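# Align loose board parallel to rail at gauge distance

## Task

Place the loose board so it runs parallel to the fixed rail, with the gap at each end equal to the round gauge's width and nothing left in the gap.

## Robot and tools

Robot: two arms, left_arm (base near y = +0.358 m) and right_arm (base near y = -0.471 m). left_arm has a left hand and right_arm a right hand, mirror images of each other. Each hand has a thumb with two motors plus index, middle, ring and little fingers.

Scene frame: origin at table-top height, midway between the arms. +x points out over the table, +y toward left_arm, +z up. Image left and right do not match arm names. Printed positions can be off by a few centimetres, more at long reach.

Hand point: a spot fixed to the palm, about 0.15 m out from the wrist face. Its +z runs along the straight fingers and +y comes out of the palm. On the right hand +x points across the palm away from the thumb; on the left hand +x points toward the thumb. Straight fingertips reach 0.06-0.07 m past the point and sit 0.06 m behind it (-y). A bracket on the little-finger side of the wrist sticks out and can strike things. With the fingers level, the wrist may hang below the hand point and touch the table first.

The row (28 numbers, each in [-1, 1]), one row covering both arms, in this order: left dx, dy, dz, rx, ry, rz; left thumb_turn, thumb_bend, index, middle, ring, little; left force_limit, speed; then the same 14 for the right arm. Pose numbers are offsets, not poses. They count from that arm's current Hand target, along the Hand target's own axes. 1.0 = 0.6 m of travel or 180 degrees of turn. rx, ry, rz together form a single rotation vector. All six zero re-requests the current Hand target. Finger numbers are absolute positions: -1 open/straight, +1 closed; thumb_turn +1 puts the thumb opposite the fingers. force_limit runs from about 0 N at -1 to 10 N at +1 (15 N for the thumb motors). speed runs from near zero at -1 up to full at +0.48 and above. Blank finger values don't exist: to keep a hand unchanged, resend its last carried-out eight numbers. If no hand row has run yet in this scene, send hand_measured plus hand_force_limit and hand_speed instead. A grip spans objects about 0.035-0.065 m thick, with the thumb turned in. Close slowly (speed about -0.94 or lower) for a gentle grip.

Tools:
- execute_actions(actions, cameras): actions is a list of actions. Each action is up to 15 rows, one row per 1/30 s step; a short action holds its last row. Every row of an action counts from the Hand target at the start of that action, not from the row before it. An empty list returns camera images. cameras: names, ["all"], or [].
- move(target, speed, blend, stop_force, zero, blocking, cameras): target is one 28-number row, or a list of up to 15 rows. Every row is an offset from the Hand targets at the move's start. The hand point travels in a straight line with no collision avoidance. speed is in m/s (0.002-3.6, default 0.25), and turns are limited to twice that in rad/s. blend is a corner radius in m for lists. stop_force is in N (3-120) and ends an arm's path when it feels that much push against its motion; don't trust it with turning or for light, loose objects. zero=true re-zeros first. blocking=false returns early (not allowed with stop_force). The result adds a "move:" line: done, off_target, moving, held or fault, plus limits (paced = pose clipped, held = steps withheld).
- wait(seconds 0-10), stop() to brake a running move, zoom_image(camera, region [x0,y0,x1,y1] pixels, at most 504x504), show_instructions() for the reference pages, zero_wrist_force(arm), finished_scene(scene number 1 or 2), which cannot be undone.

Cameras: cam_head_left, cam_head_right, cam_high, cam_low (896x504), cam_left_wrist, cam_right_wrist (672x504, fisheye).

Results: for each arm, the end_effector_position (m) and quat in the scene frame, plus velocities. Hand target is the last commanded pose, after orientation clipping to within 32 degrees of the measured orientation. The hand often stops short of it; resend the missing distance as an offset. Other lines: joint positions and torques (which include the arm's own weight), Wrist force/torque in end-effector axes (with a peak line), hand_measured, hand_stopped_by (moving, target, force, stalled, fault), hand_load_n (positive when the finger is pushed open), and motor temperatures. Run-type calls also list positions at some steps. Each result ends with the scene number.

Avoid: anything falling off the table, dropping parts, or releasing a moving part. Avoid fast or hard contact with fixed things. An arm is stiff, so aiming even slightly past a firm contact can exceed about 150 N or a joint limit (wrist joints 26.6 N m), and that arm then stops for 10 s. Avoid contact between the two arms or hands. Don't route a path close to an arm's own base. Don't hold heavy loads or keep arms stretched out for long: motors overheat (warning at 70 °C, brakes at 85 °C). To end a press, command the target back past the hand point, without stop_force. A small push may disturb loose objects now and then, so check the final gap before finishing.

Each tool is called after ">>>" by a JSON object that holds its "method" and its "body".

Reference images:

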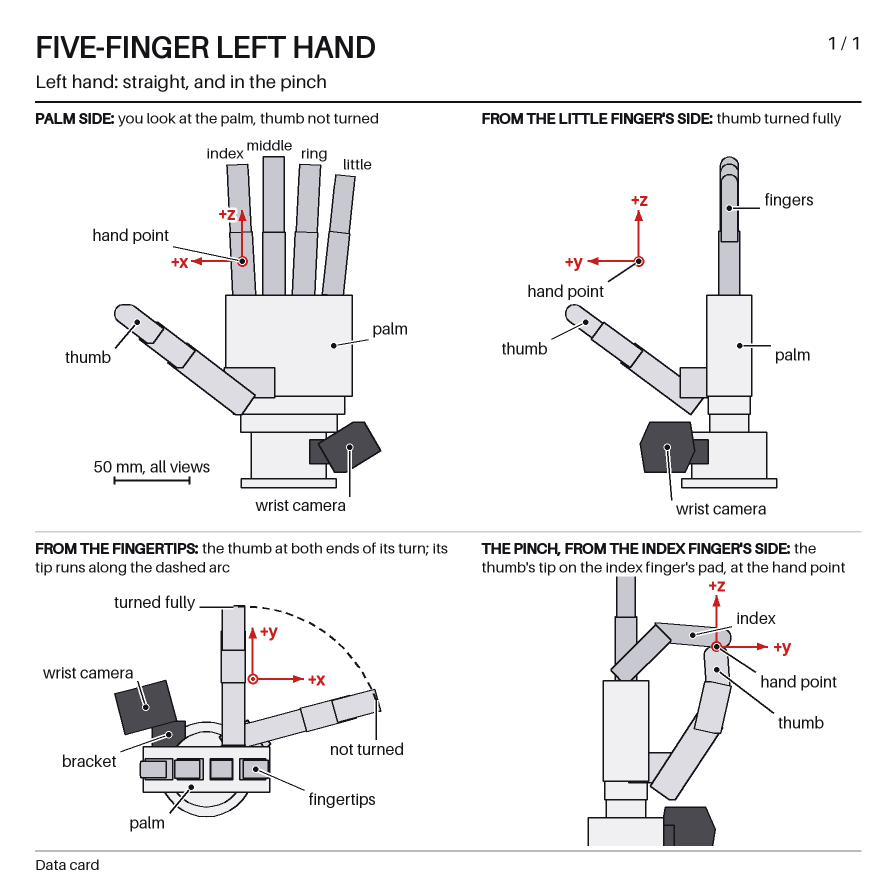

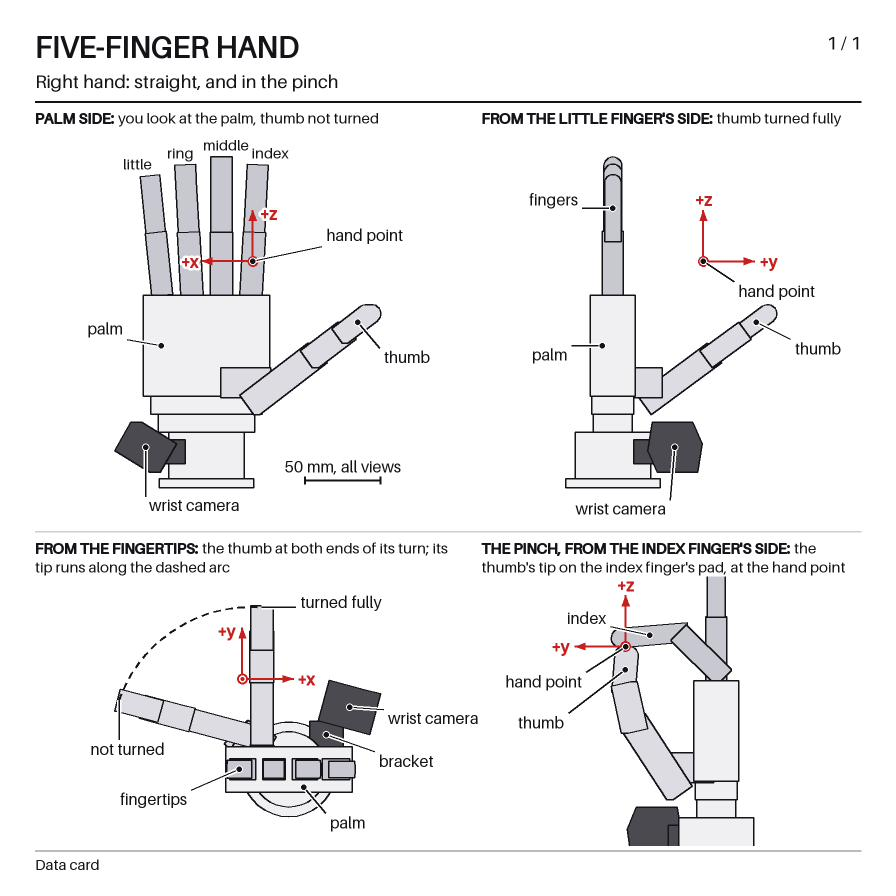

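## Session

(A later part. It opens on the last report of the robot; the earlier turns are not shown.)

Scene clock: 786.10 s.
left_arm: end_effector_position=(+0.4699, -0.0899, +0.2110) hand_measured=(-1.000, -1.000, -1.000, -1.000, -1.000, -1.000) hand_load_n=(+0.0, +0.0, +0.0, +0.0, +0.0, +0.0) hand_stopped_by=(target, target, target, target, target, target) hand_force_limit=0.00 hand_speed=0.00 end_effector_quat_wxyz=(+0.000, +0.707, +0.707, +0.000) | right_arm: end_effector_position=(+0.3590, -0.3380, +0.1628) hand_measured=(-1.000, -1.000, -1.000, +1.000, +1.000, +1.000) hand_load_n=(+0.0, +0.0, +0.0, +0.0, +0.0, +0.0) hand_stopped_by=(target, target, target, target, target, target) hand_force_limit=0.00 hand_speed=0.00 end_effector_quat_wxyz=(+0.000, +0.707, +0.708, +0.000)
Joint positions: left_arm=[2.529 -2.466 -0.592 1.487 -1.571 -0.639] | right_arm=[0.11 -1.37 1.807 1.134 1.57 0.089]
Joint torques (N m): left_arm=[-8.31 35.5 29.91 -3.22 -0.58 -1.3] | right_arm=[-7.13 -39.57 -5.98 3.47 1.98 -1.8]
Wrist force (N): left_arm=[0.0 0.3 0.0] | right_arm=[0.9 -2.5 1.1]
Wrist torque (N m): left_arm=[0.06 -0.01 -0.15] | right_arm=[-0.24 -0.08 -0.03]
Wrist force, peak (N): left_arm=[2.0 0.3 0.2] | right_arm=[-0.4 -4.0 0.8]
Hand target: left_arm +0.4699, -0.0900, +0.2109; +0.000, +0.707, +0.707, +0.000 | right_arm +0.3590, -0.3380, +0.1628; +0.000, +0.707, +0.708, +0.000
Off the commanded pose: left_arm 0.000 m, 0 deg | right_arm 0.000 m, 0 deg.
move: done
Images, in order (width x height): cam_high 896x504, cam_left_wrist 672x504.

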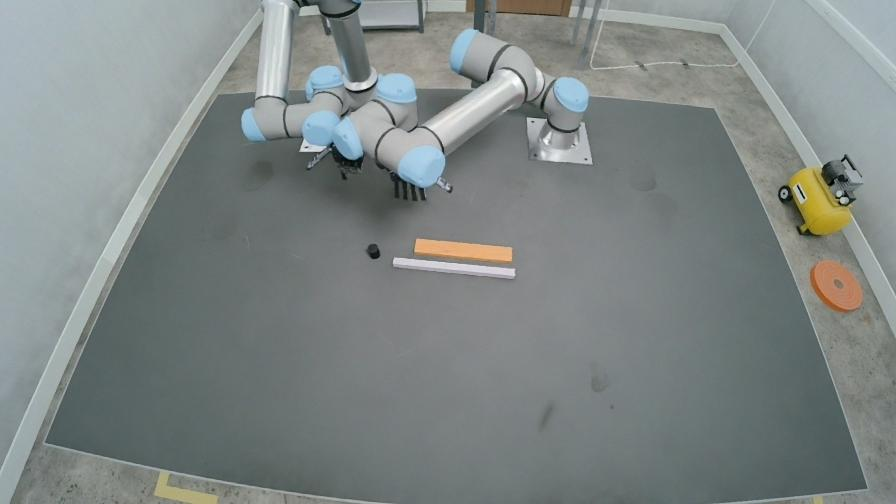

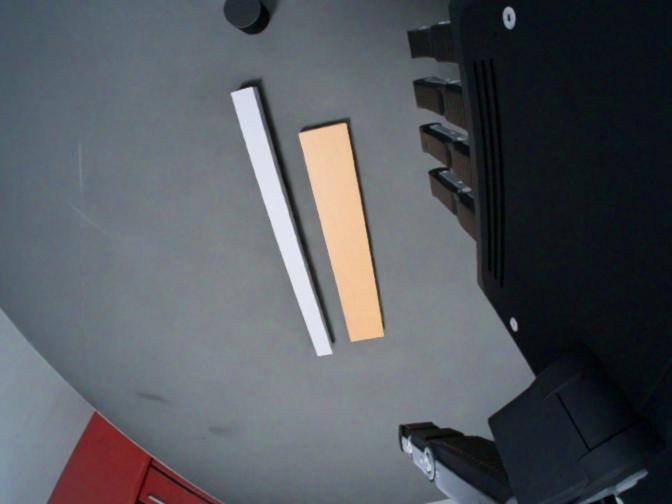

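>>> {"method": "move", "body": {"target": [0.4633,0.0317,0,0,0,0,-1,-1,-1,-1,-1,-1,0,0,0,0,0,0,0,0,-1,-1,-1,1,1,1,0,0], "speed": 0.25, "cameras": ["cam_left_wrist"]}}

>>> {"method": "zoom_image", "body": {"camera": "cam_left_wrist", "region": [220, 70, 380, 170]}}

Scene clock: 820.23 s.
left_arm: end_effector_position=(+0.4890, +0.1878, +0.2111) hand_measured=(-1.000, -1.000, -1.000, -1.000, -1.000, -1.000) hand_load_n=(+0.0, +0.0, +0.0, +0.0, +0.0, +0.0) hand_stopped_by=(target, target, target, target, target, target) hand_force_limit=0.00 hand_speed=0.00 end_effector_quat_wxyz=(+0.000, +0.707, +0.707, +0.000) end_effector_velocity=(+0.001, +0.001, +0.000) end_effector_angular_velocity=(-0.001, -0.002, -0.002) | right_arm: end_effector_position=(+0.3590, -0.3380, +0.1628) hand_measured=(-1.000, -1.000, -1.000, +1.000, +1.000, +1.000) hand_load_n=(+0.0, +0.0, +0.0, +0.0, +0.0, +0.0) hand_stopped_by=(target, target, target, target, target, target) hand_force_limit=0.00 hand_speed=0.00 end_effector_quat_wxyz=(+0.000, +0.707, +0.708, +0.000)
Joint positions: left_arm=[3.019 -2.011 -1.351 1.791 -1.571 -0.149] | right_arm=[0.11 -1.37 1.807 1.134 1.57 0.089]
Joint velocities: left_arm=[0.003 0 0.001 0.001 0.001 0.006] | right_arm=[within noise]
Joint torques (N m): left_arm=[10.1 32.46 13.7 -4.59 -1.17 1.53] | right_arm=[-6.83 -40.51 -5.65 0.47 2.04 -1.7]
Wrist force (N): left_arm=[0.1 0.0 0.0] | right_arm=[0.9 -2.3 0.9]
Wrist torque (N m): left_arm=[-0.02 0.00 0.01] | right_arm=[-0.21 -0.07 -0.02]
Wrist force, peak (N): left_arm=[-2.4 -0.1 0.3] | right_arm=[1.1 -2.7 0.7]
Hand target: left_arm +0.4890, +0.1880, +0.2110; +0.000, +0.707, +0.707, +0.000 | right_arm +0.3590, -0.3380, +0.1628; +0.000, +0.707, +0.708, +0.000
Off the commanded pose: left_arm 0.000 m, 0 deg | right_arm 0.000 m, 0 deg.
move: done
Images, in order (width x height): cam_left_wrist 672x504.

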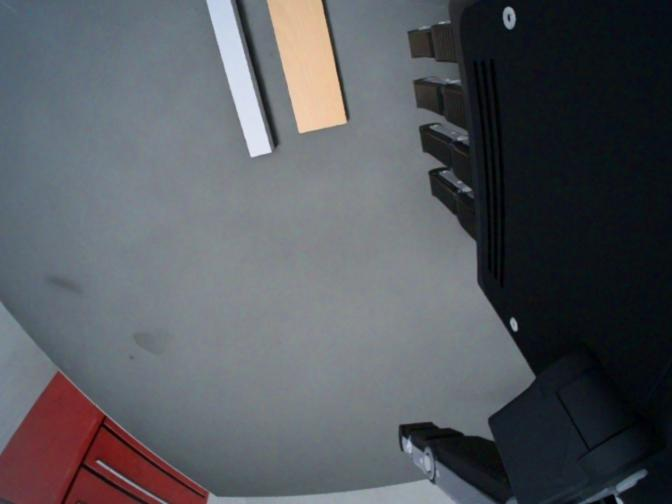

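Scaled by 3.150 from the camera's 672x504 image, which has a finer 960x720 frame.

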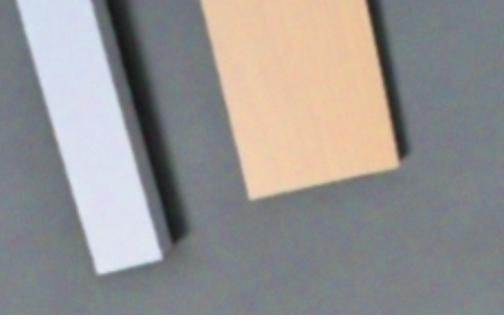

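>>> {"method": "zoom_image", "body": {"camera": "cam_left_wrist", "region": [230, 95, 310, 145]}}

>>> {"method": "move", "body": {"target": [-0.4633,-0.0317,0,0,0,0,-1,-1,-1,-1,-1,-1,0,0,0,0,0,0,0,0,-1,-1,-1,1,1,1,0,0], "speed": 0.25, "cameras": ["cam_left_wrist"]}}

>>> {"method": "zoom_image", "body": {"camera": "cam_left_wrist", "region": [230, 95, 310, 145]}}

>>> {"method": "zoom_image", "body": {"camera": "cam_left_wrist", "region": [200, 0, 280, 50]}}

Scaled by 6.300 from the camera's 672x504 image, which has a finer 960x720 frame.

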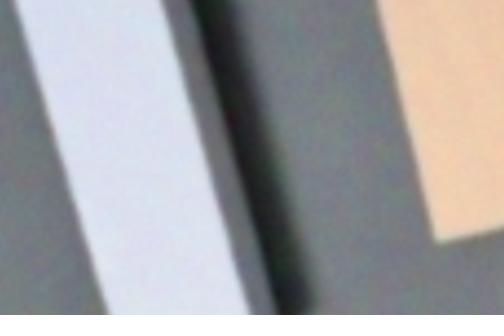

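Scene clock: 834.33 s.
left_arm: end_effector_position=(+0.4699, -0.0899, +0.2109) hand_measured=(-1.000, -1.000, -1.000, -1.000, -1.000, -1.000) hand_load_n=(+0.0, +0.0, +0.0, +0.0, +0.0, +0.0) hand_stopped_by=(target, target, target, target, target, target) hand_force_limit=0.00 hand_speed=0.00 end_effector_quat_wxyz=(+0.000, +0.707, +0.707, +0.000) end_effector_velocity=(+0.001, -0.001, +0.001) end_effector_angular_velocity=(-0.003, -0.004, +0.000) | right_arm: end_effector_position=(+0.3590, -0.3380, +0.1628) hand_measured=(-1.000, -1.000, -1.000, +1.000, +1.000, +1.000) hand_load_n=(+0.0, +0.0, +0.0, +0.0, +0.0, +0.0) hand_stopped_by=(target, target, target, target, target, target) hand_force_limit=0.00 hand_speed=0.00 end_effector_quat_wxyz=(+0.000, +0.707, +0.708, +0.000)
Joint positions: left_arm=[2.529 -2.466 -0.592 1.487 -1.571 -0.639] | right_arm=[0.11 -1.37 1.807 1.134 1.57 0.089]
Joint velocities: left_arm=[0 -0.001 0.005 0 0 0] | right_arm=[within noise]
Joint torques (N m): left_arm=[-9.32 36.02 31.25 -3.2 -0.56 -1.07] | right_arm=[-7.45 -39.34 -6.52 -0.09 2.03 -1.72]
Wrist force (N): left_arm=[-0.2 0.0 0.0] | right_arm=[0.9 -2.4 0.9]
Wrist torque (N m): left_arm=[0.02 0.01 -0.15] | right_arm=[-0.23 -0.07 -0.03]
Wrist force, peak (N): left_arm=[-2.1 -0.2 0.3] | right_arm=[0.9 -2.7 0.9]
Hand target: left_arm +0.4699, -0.0900, +0.2109; +0.000, +0.707, +0.707, +0.000 | right_arm +0.3590, -0.3380, +0.1628; +0.000, +0.707, +0.708, +0.000
Off the commanded pose: left_arm 0.000 m, 0 deg | right_arm 0.000 m, 0 deg.
move: done
Images, in order (width x height): cam_left_wrist 672x504.

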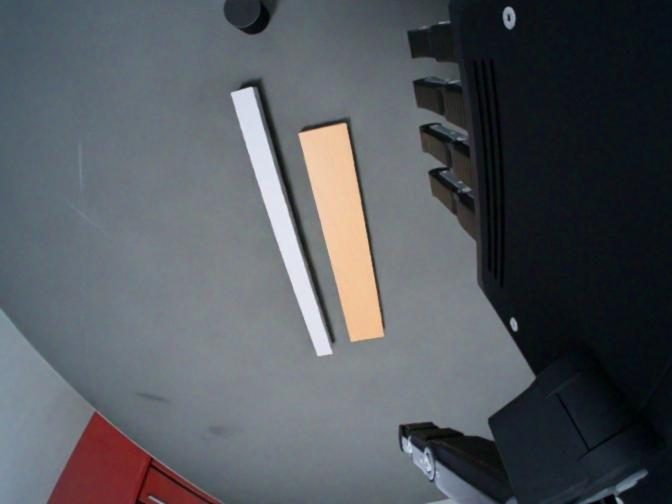

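Scaled by 6.300 from the camera's 672x504 image, which has a finer 960x720 frame.

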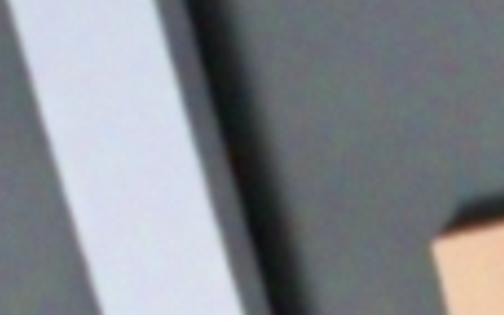

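Scaled by 6.300 from the camera's 672x504 image, which has a finer 960x720 frame.

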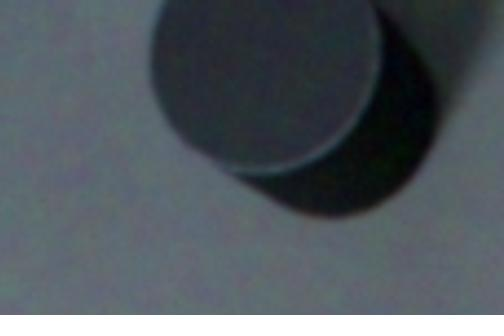

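>>> {"method": "move", "body": {"target": [[0.1833,0.175,0.08,0,0,0,-1,-1,-1,1,1,1,0,0,0.2305,0.166,0,0,0,0,-1,-1,-1,1,1,1,0,0],[0.1833,0.175,0.23,0,0,0,-1,-1,-1,1,1,1,0,0,0.2305,0.166,0,0,0,0,-1,-1,-1,1,1,1,0,0],[0.1833,0.1627,0.23,0,0,0,-1,-1,-1,1,1,1,0,0,0.2305,0.166,0,0,0,0,-1,-1,-1,1,1,1,0,0],[0.1833,0.175,0.23,0,0,0,-1,-1,-1,1,1,1,0,0,0.2305,0.166,0,0,0,0,-1,-1,-1,1,1,1,0,0],[0.1833,0.175,0.08,0,0,0,-1,-1,-1,1,1,1,0,0,0.2305,0.166,0,0,0,0,-1,-1,-1,1,1,1,0,0]], "speed": [0.25,0.12,0.02,0.05,0.2]}}

>>> {"method": "move", "body": {"target": [[0.1667,-0.125,0,0,0,0,-1,-1,-1,1,1,1,0,0,0,0,0,0,0,0,-1,-1,-1,1,1,1,0,0],[0.1667,-0.125,0.15,0,0,0,-1,-1,-1,1,1,1,0,0,0,0,0,0,0,0,-1,-1,-1,1,1,1,0,0],[0.1667,-0.0932,0.15,0,0,0,-1,-1,-1,1,1,1,0,0,0,0,0,0,0,0,-1,-1,-1,1,1,1,0,0]], "speed": [0.25,0.15,0.02]}}

Scene clock: 856.47 s.
left_arm: end_effector_position=(+0.5749, +0.0199, +0.1628) hand_measured=(-1.000, -1.000, -1.000, +1.000, +1.000, +1.000) hand_load_n=(+0.0, +0.0, +0.0, +0.0, +0.0, +0.0) hand_stopped_by=(target, target, target, target, target, target) hand_force_limit=0.00 hand_speed=0.00 end_effector_quat_wxyz=(+0.000, +0.707, +0.707, +0.000) | right_arm: end_effector_position=(+0.4584, -0.1996, +0.1630) hand_measured=(-1.000, -1.000, -1.000, +1.000, +1.000, +1.000) hand_load_n=(+0.0, +0.0, +0.0, +0.0, +0.0, +0.0) hand_stopped_by=(target, target, target, target, target, target) hand_force_limit=0.00 hand_speed=0.00 end_effector_quat_wxyz=(+0.000, +0.707, +0.708, +0.000)
Joint positions: left_arm=[2.766 -2.48 -0.688 1.598 -1.571 -0.403] | right_arm=[0.378 -1.005 1.284 1.291 1.57 0.357]
Joint torques (N m): left_arm=[-11.21 51.49 29.44 -4.53 -1 -1.09] | right_arm=[4.06 -32.48 -23.95 4.66 -1.91 2.1]
Wrist force (N): left_arm=[0.1 -0.1 0.3] | right_arm=[0.6 -2.3 1.6]
Wrist torque (N m): left_arm=[-0.01 -0.01 -0.05] | right_arm=[-0.26 -0.02 0.09]
Wrist force, peak (N): left_arm=[-1.6 -1.5 -0.7] | right_arm=[-0.6 -3.8 0.7]
Hand target: left_arm +0.5749, +0.0200, +0.1630; +0.000, +0.707, +0.707, +0.000 | right_arm +0.4584, -0.1996, +0.1630; +0.000, +0.707, +0.708, +0.000
Off the commanded pose: left_arm 0.000 m, 0 deg | right_arm 0.000 m, 0 deg.
move: done

Scene clock: 859.50 s.
left_arm: end_effector_position=(+0.5191, +0.1201, +0.0730) hand_measured=(-1.000, -1.000, -1.000, +1.000, +1.000, +1.000) hand_load_n=(+0.0, +0.0, +0.0, +0.5, +0.5, +0.0) hand_stopped_by=(target, target, target, target, target, target) hand_force_limit=0.00 hand_speed=0.00 end_effector_quat_wxyz=(+0.000, +0.707, +0.707, +0.000) | right_arm: end_effector_position=(+0.4584, -0.1996, +0.1630) hand_measured=(-1.000, -1.000, -1.000, +1.000, +1.000, +1.000) hand_load_n=(+0.0, +0.0, +0.0, +0.0, +0.0, +0.0) hand_stopped_by=(target, target, target, target, target, target) hand_force_limit=0.00 hand_speed=0.00 end_effector_quat_wxyz=(+0.000, +0.707, +0.708, +0.000)
Joint positions: left_arm=[2.898 -2.258 -1.327 2.013 -1.571 -0.271] | right_arm=[0.378 -1.005 1.284 1.291 1.57 0.357]
Joint torques (N m): left_arm=[-0.1 52.85 3.89 -0.75 -1.35 -0.09] | right_arm=[4.19 -32.6 -24.03 4.78 -1.85 2.03]
Wrist force (N): left_arm=[-0.2 -0.1 0.4] | right_arm=[0.8 -2.3 1.7]
Wrist torque (N m): left_arm=[-0.01 0.05 -0.16] | right_arm=[-0.27 -0.05 0.09]
Wrist force, peak (N): left_arm=[-1.5 1.4 0.3] | right_arm=[0.6 -2.4 1.7]
Hand target: left_arm +0.5191, +0.1200, +0.0730; +0.000, +0.707, +0.707, +0.000 | right_arm +0.4584, -0.1996, +0.1630; +0.000, +0.707, +0.708, +0.000
Off the commanded pose: left_arm 0.000 m, 0 deg | right_arm 0.000 m, 0 deg.
move: done

>>> {"method": "move", "body": {"target": [[0,-0.03,0,0,0,0,-1,-1,-1,1,1,1,0,0,0,0,0,0,0,0,-1,-1,-1,1,1,1,0,0],[0.15,-0.06,-0.15,0,0,0,-1,-1,-1,1,1,1,0,0,0,0,0,0,0,0,-1,-1,-1,1,1,1,0,0],[0.15,-0.06,-0.15,0,0,0,-1,-1,-1,1,1,1,0,0,0.1693,0.036,0,0,0,0,-1,-1,-1,1,1,1,0,0],[0.15,-0.06,-0.15,0,0,0,-1,-1,-1,1,1,1,0,0,0.1693,0.036,0.15,0,0,0,-1,-1,-1,1,1,1,0,0],[0.15,-0.06,-0.15,0,0,0,-1,-1,-1,1,1,1,0,0,0.1693,0.0767,0.15,0,0,0,-1,-1,-1,1,1,1,0,0]], "speed": [0.1,0.2,0.2,0.15,0.02], "blend": [0.005,0.02,0.01,0,0]}}

>>> {"method": "move", "body": {"target": [[0,0,0,0,0,0,-1,-1,-1,1,1,1,0,0,0,-0.03,0,0,0,0,-1,-1,-1,1,1,1,0,0],[0,0,0,0,0,0,-1,-1,-1,1,1,1,0,0,-0.17,-0.06,-0.15,0,0,0,-1,-1,-1,1,1,1,0,0],[-0.15,0.03,0,0,0,0,-1,-1,-1,1,1,1,0,0,-0.17,-0.06,-0.15,0,0,0,-1,-1,-1,1,1,1,0,0],[-0.15,0.03,0.15,0,0,0,-1,-1,-1,1,1,1,0,0,-0.17,-0.06,-0.15,0,0,0,-1,-1,-1,1,1,1,0,0],[-0.15,0.06,0.15,0,0,0,-1,-1,-1,1,1,1,0,0,-0.17,-0.06,-0.15,0,0,0,-1,-1,-1,1,1,1,0,0]], "speed": [0.1,0.2,0.2,0.15,0.02], "blend": [0.005,0.02,0.01,0,0]}}

Scene clock: 875.63 s.
left_arm: end_effector_position=(+0.4831, +0.2100, +0.1630) hand_measured=(-1.000, -1.000, -1.000, +1.000, +1.000, +1.000) hand_load_n=(+0.0, +0.0, +0.0, +0.0, +0.0, +0.0) hand_stopped_by=(target, target, target, target, target, target) hand_force_limit=0.00 hand_speed=0.00 end_effector_quat_wxyz=(+0.000, +0.707, +0.707, +0.000) | right_arm: end_effector_position=(+0.5043, -0.0979, +0.0730) hand_measured=(-1.000, -1.000, -1.000, +1.000, +1.000, +1.000) hand_load_n=(+0.0, +0.0, +0.0, +0.0, +0.0, +0.0) hand_stopped_by=(target, target, target, target, target, target) hand_force_limit=0.00 hand_speed=0.00 end_effector_quat_wxyz=(+0.000, +0.707, +0.708, +0.000)
Joint positions: left_arm=[3.066 -2.009 -1.481 1.92 -1.571 -0.103] | right_arm=[0.511 -0.684 0.962 1.292 1.57 0.49]
Joint torques (N m): left_arm=[-4.12 33.55 30.07 -3.74 -1.53 1.55] | right_arm=[3.5 -66.65 -6.36 0.04 -1.73 1.35]
Wrist force (N): left_arm=[0.2 -0.1 0.1] | right_arm=[0.8 -2.2 1.4]
Wrist torque (N m): left_arm=[-0.01 0.00 0.08] | right_arm=[-0.28 -0.05 0.08]
Wrist force, peak (N): left_arm=[-1.4 -1.4 1.6] | right_arm=[0.7 -2.5 3.1]
Hand target: left_arm +0.4831, +0.2100, +0.1630; +0.000, +0.707, +0.707, +0.000 | right_arm +0.5043, -0.0979, +0.0731; +0.000, +0.707, +0.708, +0.000
Off the commanded pose: left_arm 0.000 m, 0 deg | right_arm 0.000 m, 0 deg.
move: done

Scene clock: 879.07 s.
left_arm: end_effector_position=(+0.5192, +0.1201, +0.0730) hand_measured=(-1.000, -1.000, -1.000, +1.000, +1.000, +1.000) hand_load_n=(+0.0, -0.5, +0.0, +0.0, +0.0, +0.0) hand_stopped_by=(target, target, target, target, target, target) hand_force_limit=0.00 hand_speed=0.00 end_effector_quat_wxyz=(+0.000, +0.707, +0.707, +0.000) end_effector_velocity=(-0.003, +0.001, -0.001) end_effector_angular_velocity=(+0.002, +0.005, +0.000) | right_arm: end_effector_position=(+0.4684, -0.2000, +0.1630) hand_measured=(-1.000, -1.000, -1.000, +1.000, +1.000, +1.000) hand_load_n=(+0.0, +0.0, +0.0, +0.0, +0.0, +0.0) hand_stopped_by=(target, target, target, target, target, target) hand_force_limit=0.00 hand_speed=0.00 end_effector_quat_wxyz=(+0.000, +0.707, +0.708, +0.000)
Joint positions: left_arm=[2.898 -2.258 -1.327 2.013 -1.571 -0.271] | right_arm=[0.37 -0.986 1.253 1.303 1.57 0.35]
Joint velocities: left_arm=[0 0.002 -0.007 0 -0.001 0] | right_arm=[within noise]
Joint torques (N m): left_arm=[0.98 52 4.97 -0.93 1.36 -0.09] | right_arm=[-6.52 -56.63 -24.01 0.14 -2.19 -1.54]
Wrist force (N): left_arm=[-0.1 0.1 0.2] | right_arm=[0.8 -2.2 1.4]
Wrist torque (N m): left_arm=[0.02 0.02 -0.15] | right_arm=[-0.26 -0.04 -0.01]
Wrist force, peak (N): left_arm=[-1.4 -0.2 -1.4] | right_arm=[2.0 -3.3 2.9]
Hand target: left_arm +0.5191, +0.1200, +0.0730; +0.000, +0.707, +0.707, +0.000 | right_arm +0.4684, -0.2000, +0.1630; +0.000, +0.707, +0.708, +0.000
Off the commanded pose: left_arm 0.000 m, 0 deg | right_arm 0.000 m, 0 deg.
move: done

>>> {"method": "move", "body": {"target": [[0,-0.03,0,0,0,0,-1,-1,-1,1,1,1,0,0,0,0,0,0,0,0,-1,-1,-1,1,1,1,0,0],[0.15,-0.06,-0.15,0,0,0,-1,-1,-1,1,1,1,0,0,0,0,0,0,0,0,-1,-1,-1,1,1,1,0,0],[0.15,-0.06,-0.15,0,0,0,-1,-1,-1,1,1,1,0,0,0.17,0.036,0,0,0,0,-1,-1,-1,1,1,1,0,0],[0.15,-0.06,-0.15,0,0,0,-1,-1,-1,1,1,1,0,0,0.17,0.036,0.15,0,0,0,-1,-1,-1,1,1,1,0,0],[0.15,-0.06,-0.15,0,0,0,-1,-1,-1,1,1,1,0,0,0.17,0.06,0.15,0,0,0,-1,-1,-1,1,1,1,0,0]], "speed": [0.1,0.2,0.2,0.15,0.02], "blend": [0.005,0.02,0.01,0,0]}}

>>> {"method": "move", "body": {"target": [[0,0,-0.08,0,0,0,-1,-1,-1,-1,-1,-1,0,0,0,-0.03,0,0,0,0,-1,-1,-1,1,1,1,0,0],[0,0,-0.08,0,0,0,-1,-1,-1,-1,-1,-1,0,0,-0.17,-0.06,-0.15,0,0,0,-1,-1,-1,1,1,1,0,0],[-0.5,-0.0218,-0.08,0,0,0,-1,-1,-1,-1,-1,-1,0,0,-0.37,-0.16,-0.15,0,0,0,-1,-1,-1,1,1,1,0,0]], "speed": [0.15,0.25,0.25], "cameras": ["cam_left_wrist","cam_high"]}}

>>> {"method": "zoom_image", "body": {"camera": "cam_left_wrist", "region": [230, 95, 310, 145]}}

>>> {"method": "zoom_image", "body": {"camera": "cam_left_wrist", "region": [220, 70, 380, 170]}}

>>> {"method": "move", "body": {"target": [0.4633,0.0317,0,0,0,0,-1,-1,-1,-1,-1,-1,0,0,0,0,0,0,0,0,-1,-1,-1,1,1,1,0,0], "speed": 0.25, "cameras": ["cam_left_wrist"]}}

>>> {"method": "zoom_image", "body": {"camera": "cam_left_wrist", "region": [230, 95, 310, 145]}}

>>> {"method": "zoom_image", "body": {"camera": "cam_left_wrist", "region": [220, 70, 380, 170]}}

Scene clock: 896.33 s.
left_arm: end_effector_position=(+0.4831, +0.2100, +0.1630) hand_measured=(-1.000, -1.000, -1.000, +1.000, +1.000, +1.000) hand_load_n=(+0.0, +0.0, +0.0, +0.5, +0.0, +0.0) hand_stopped_by=(target, target, target, target, target, target) hand_force_limit=0.00 hand_speed=0.00 end_effector_quat_wxyz=(+0.000, +0.707, +0.707, +0.000) | right_arm: end_effector_position=(+0.5043, -0.0979, +0.0730) hand_measured=(-1.000, -1.000, -1.000, +1.000, +1.000, +1.000) hand_load_n=(+0.0, +0.0, +0.0, +0.0, +0.0, +0.0) hand_stopped_by=(target, target, target, target, target, target) hand_force_limit=0.00 hand_speed=0.00 end_effector_quat_wxyz=(+0.000, +0.707, +0.708, +0.000)
Joint positions: left_arm=[3.066 -2.009 -1.481 1.92 -1.571 -0.103] | right_arm=[0.511 -0.684 0.962 1.292 1.57 0.49]
Joint torques (N m): left_arm=[-4.43 31.98 30.6 -3.65 1.53 1.6] | right_arm=[4.62 -66.67 -5.97 -0.32 -1.85 1.35]
Wrist force (N): left_arm=[-0.1 0.2 0.4] | right_arm=[0.8 -2.3 1.3]
Wrist torque (N m): left_arm=[0.03 0.05 0.06] | right_arm=[-0.28 -0.05 0.08]
Wrist force, peak (N): left_arm=[-1.6 -1.3 1.4] | right_arm=[0.8 -2.5 3.1]
Hand target: left_arm +0.4831, +0.2100, +0.1630; +0.000, +0.707, +0.707, +0.000 | right_arm +0.5043, -0.0979, +0.0731; +0.000, +0.707, +0.708, +0.000
Off the commanded pose: left_arm 0.000 m, 0 deg | right_arm 0.000 m, 0 deg.
move: done

Scene clock: 899.77 s.
left_arm: end_effector_position=(+0.4699, -0.0899, +0.2110) hand_measured=(-1.000, -1.000, -1.000, -1.000, -1.000, -1.000) hand_load_n=(+0.0, +0.0, +0.0, +0.0, +0.0, +0.0) hand_stopped_by=(target, target, target, target, target, target) hand_force_limit=0.00 hand_speed=0.00 end_effector_quat_wxyz=(+0.000, +0.707, +0.707, +0.000) | right_arm: end_effector_position=(+0.4086, -0.3201, +0.1629) hand_measured=(-1.000, -1.000, -1.000, +1.000, +1.000, +1.000) hand_load_n=(+0.0, +0.0, +0.0, +0.0, +0.0, +0.5) hand_stopped_by=(target, target, target, target, target, target) hand_force_limit=0.00 hand_speed=0.00 end_effector_quat_wxyz=(+0.000, +0.707, +0.708, +0.000)
Joint positions: left_arm=[2.529 -2.466 -0.592 1.487 -1.571 -0.639] | right_arm=[0.144 -1.249 1.648 1.171 1.57 0.124]
Joint torques (N m): left_arm=[-8.37 35.56 31 -3.17 -0.72 -0.97] | right_arm=[-7.3 -29.09 -7.57 4.87 -2.21 -1.02]
Wrist force (N): left_arm=[-0.2 0.2 0.1] | right_arm=[0.7 -2.3 0.6]
Wrist torque (N m): left_arm=[0.03 0.03 -0.16] | right_arm=[-0.23 -0.02 -0.04]
Wrist force, peak (N): left_arm=[2.2 0.3 0.4] | right_arm=[2.1 -2.0 2.8]
Hand target: left_arm +0.4699, -0.0900, +0.2109; +0.000, +0.707, +0.707, +0.000 | right_arm +0.4086, -0.3201, +0.1629; +0.000, +0.707, +0.708, +0.000
Off the commanded pose: left_arm 0.000 m, 0 deg | right_arm 0.000 m, 0 deg.
move: done
Images, in order (width x height): cam_high 896x504, cam_left_wrist 672x504.

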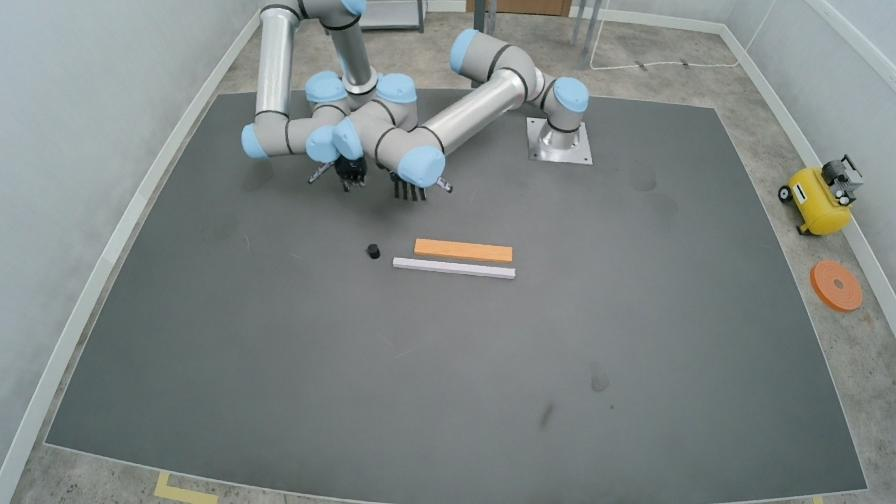

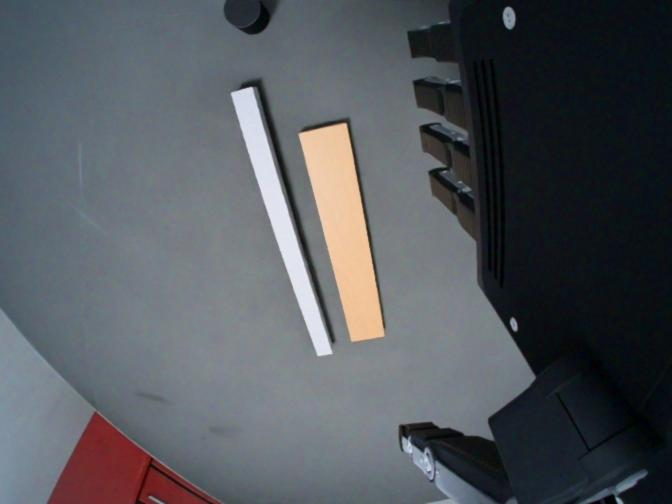

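Scaled by 6.300 from the camera's 672x504 image, which has a finer 960x720 frame.

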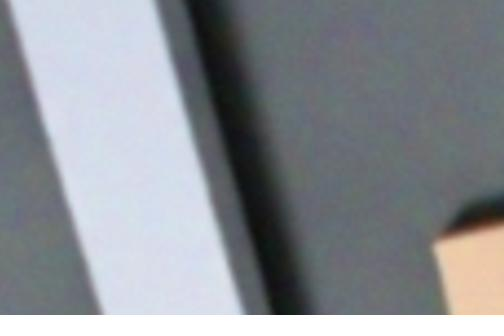

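Scaled by 3.150 from the camera's 672x504 image, which has a finer 960x720 frame.

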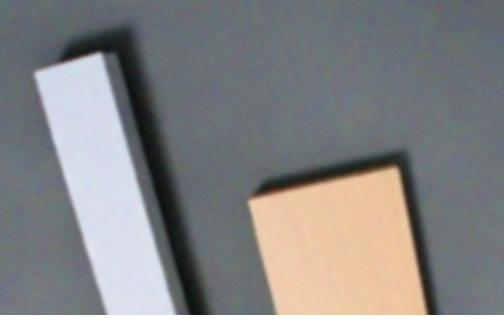

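Scene clock: 901.37 s.
left_arm: end_effector_position=(+0.4890, +0.1878, +0.2111) hand_measured=(-1.000, -1.000, -1.000, -1.000, -1.000, -1.000) hand_load_n=(+0.0, +0.0, +0.0, +0.0, +0.0, +0.0) hand_stopped_by=(target, target, target, target, target, target) hand_force_limit=0.00 hand_speed=0.00 end_effector_quat_wxyz=(+0.000, +0.707, +0.707, +0.000) end_effector_velocity=(+0.002, +0.001, +0.000) end_effector_angular_velocity=(+0.000, -0.003, -0.002) | right_arm: end_effector_position=(+0.4086, -0.3201, +0.1629) hand_measured=(-1.000, -1.000, -1.000, +1.000, +1.000, +1.000) hand_load_n=(+0.0, +0.0, +0.0, +0.0, +0.0, +0.0) hand_stopped_by=(target, target, target, target, target, target) hand_force_limit=0.00 hand_speed=0.00 end_effector_quat_wxyz=(+0.000, +0.707, +0.708, +0.000)
Joint positions: left_arm=[3.019 -2.011 -1.351 1.791 -1.571 -0.149] | right_arm=[0.144 -1.249 1.648 1.171 1.57 0.123]
Joint velocities: left_arm=[0.003 0 0.001 0.002 -0.001 0.005] | right_arm=[within noise]
Joint torques (N m): left_arm=[10.77 32.31 13.78 -4.67 -1.19 1.58] | right_arm=[-7.32 -28.47 -6.49 4.76 -2.08 -1.73]
Wrist force (N): left_arm=[-0.2 0.3 0.2] | right_arm=[0.7 -2.3 0.7]
Wrist torque (N m): left_arm=[0.02 0.05 -0.01] | right_arm=[-0.23 -0.03 -0.04]
Wrist force, peak (N): left_arm=[-2.4 0.0 0.2] | right_arm=[1.1 -2.4 1.0]
Hand target: left_arm +0.4890, +0.1880, +0.2110; +0.000, +0.707, +0.707, +0.000 | right_arm +0.4086, -0.3201, +0.1629; +0.000, +0.707, +0.708, +0.000
Off the commanded pose: left_arm 0.000 m, 0 deg | right_arm 0.000 m, 0 deg.
move: done
Images, in order (width x height): cam_left_wrist 672x504.

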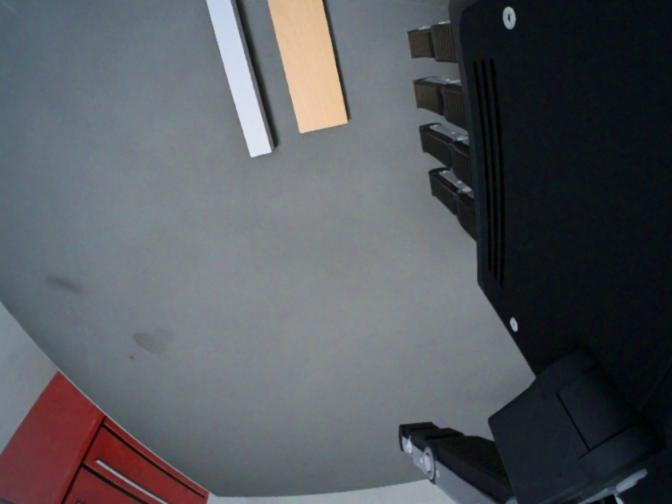

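Scaled by 6.300 from the camera's 672x504 image, which has a finer 960x720 frame.

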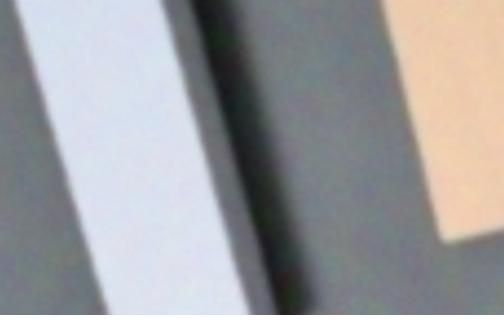

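Scaled by 3.150 from the camera's 672x504 image, which has a finer 960x720 frame.

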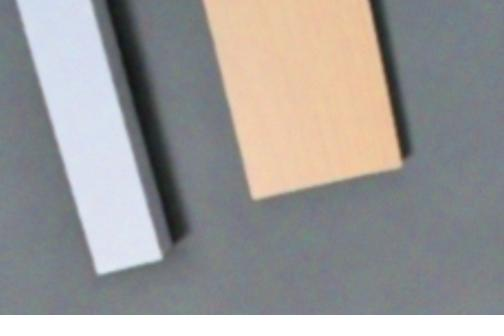

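>>> {"method": "finished_scene", "body": {"scene": 1}}

The scene is finished: the task was done.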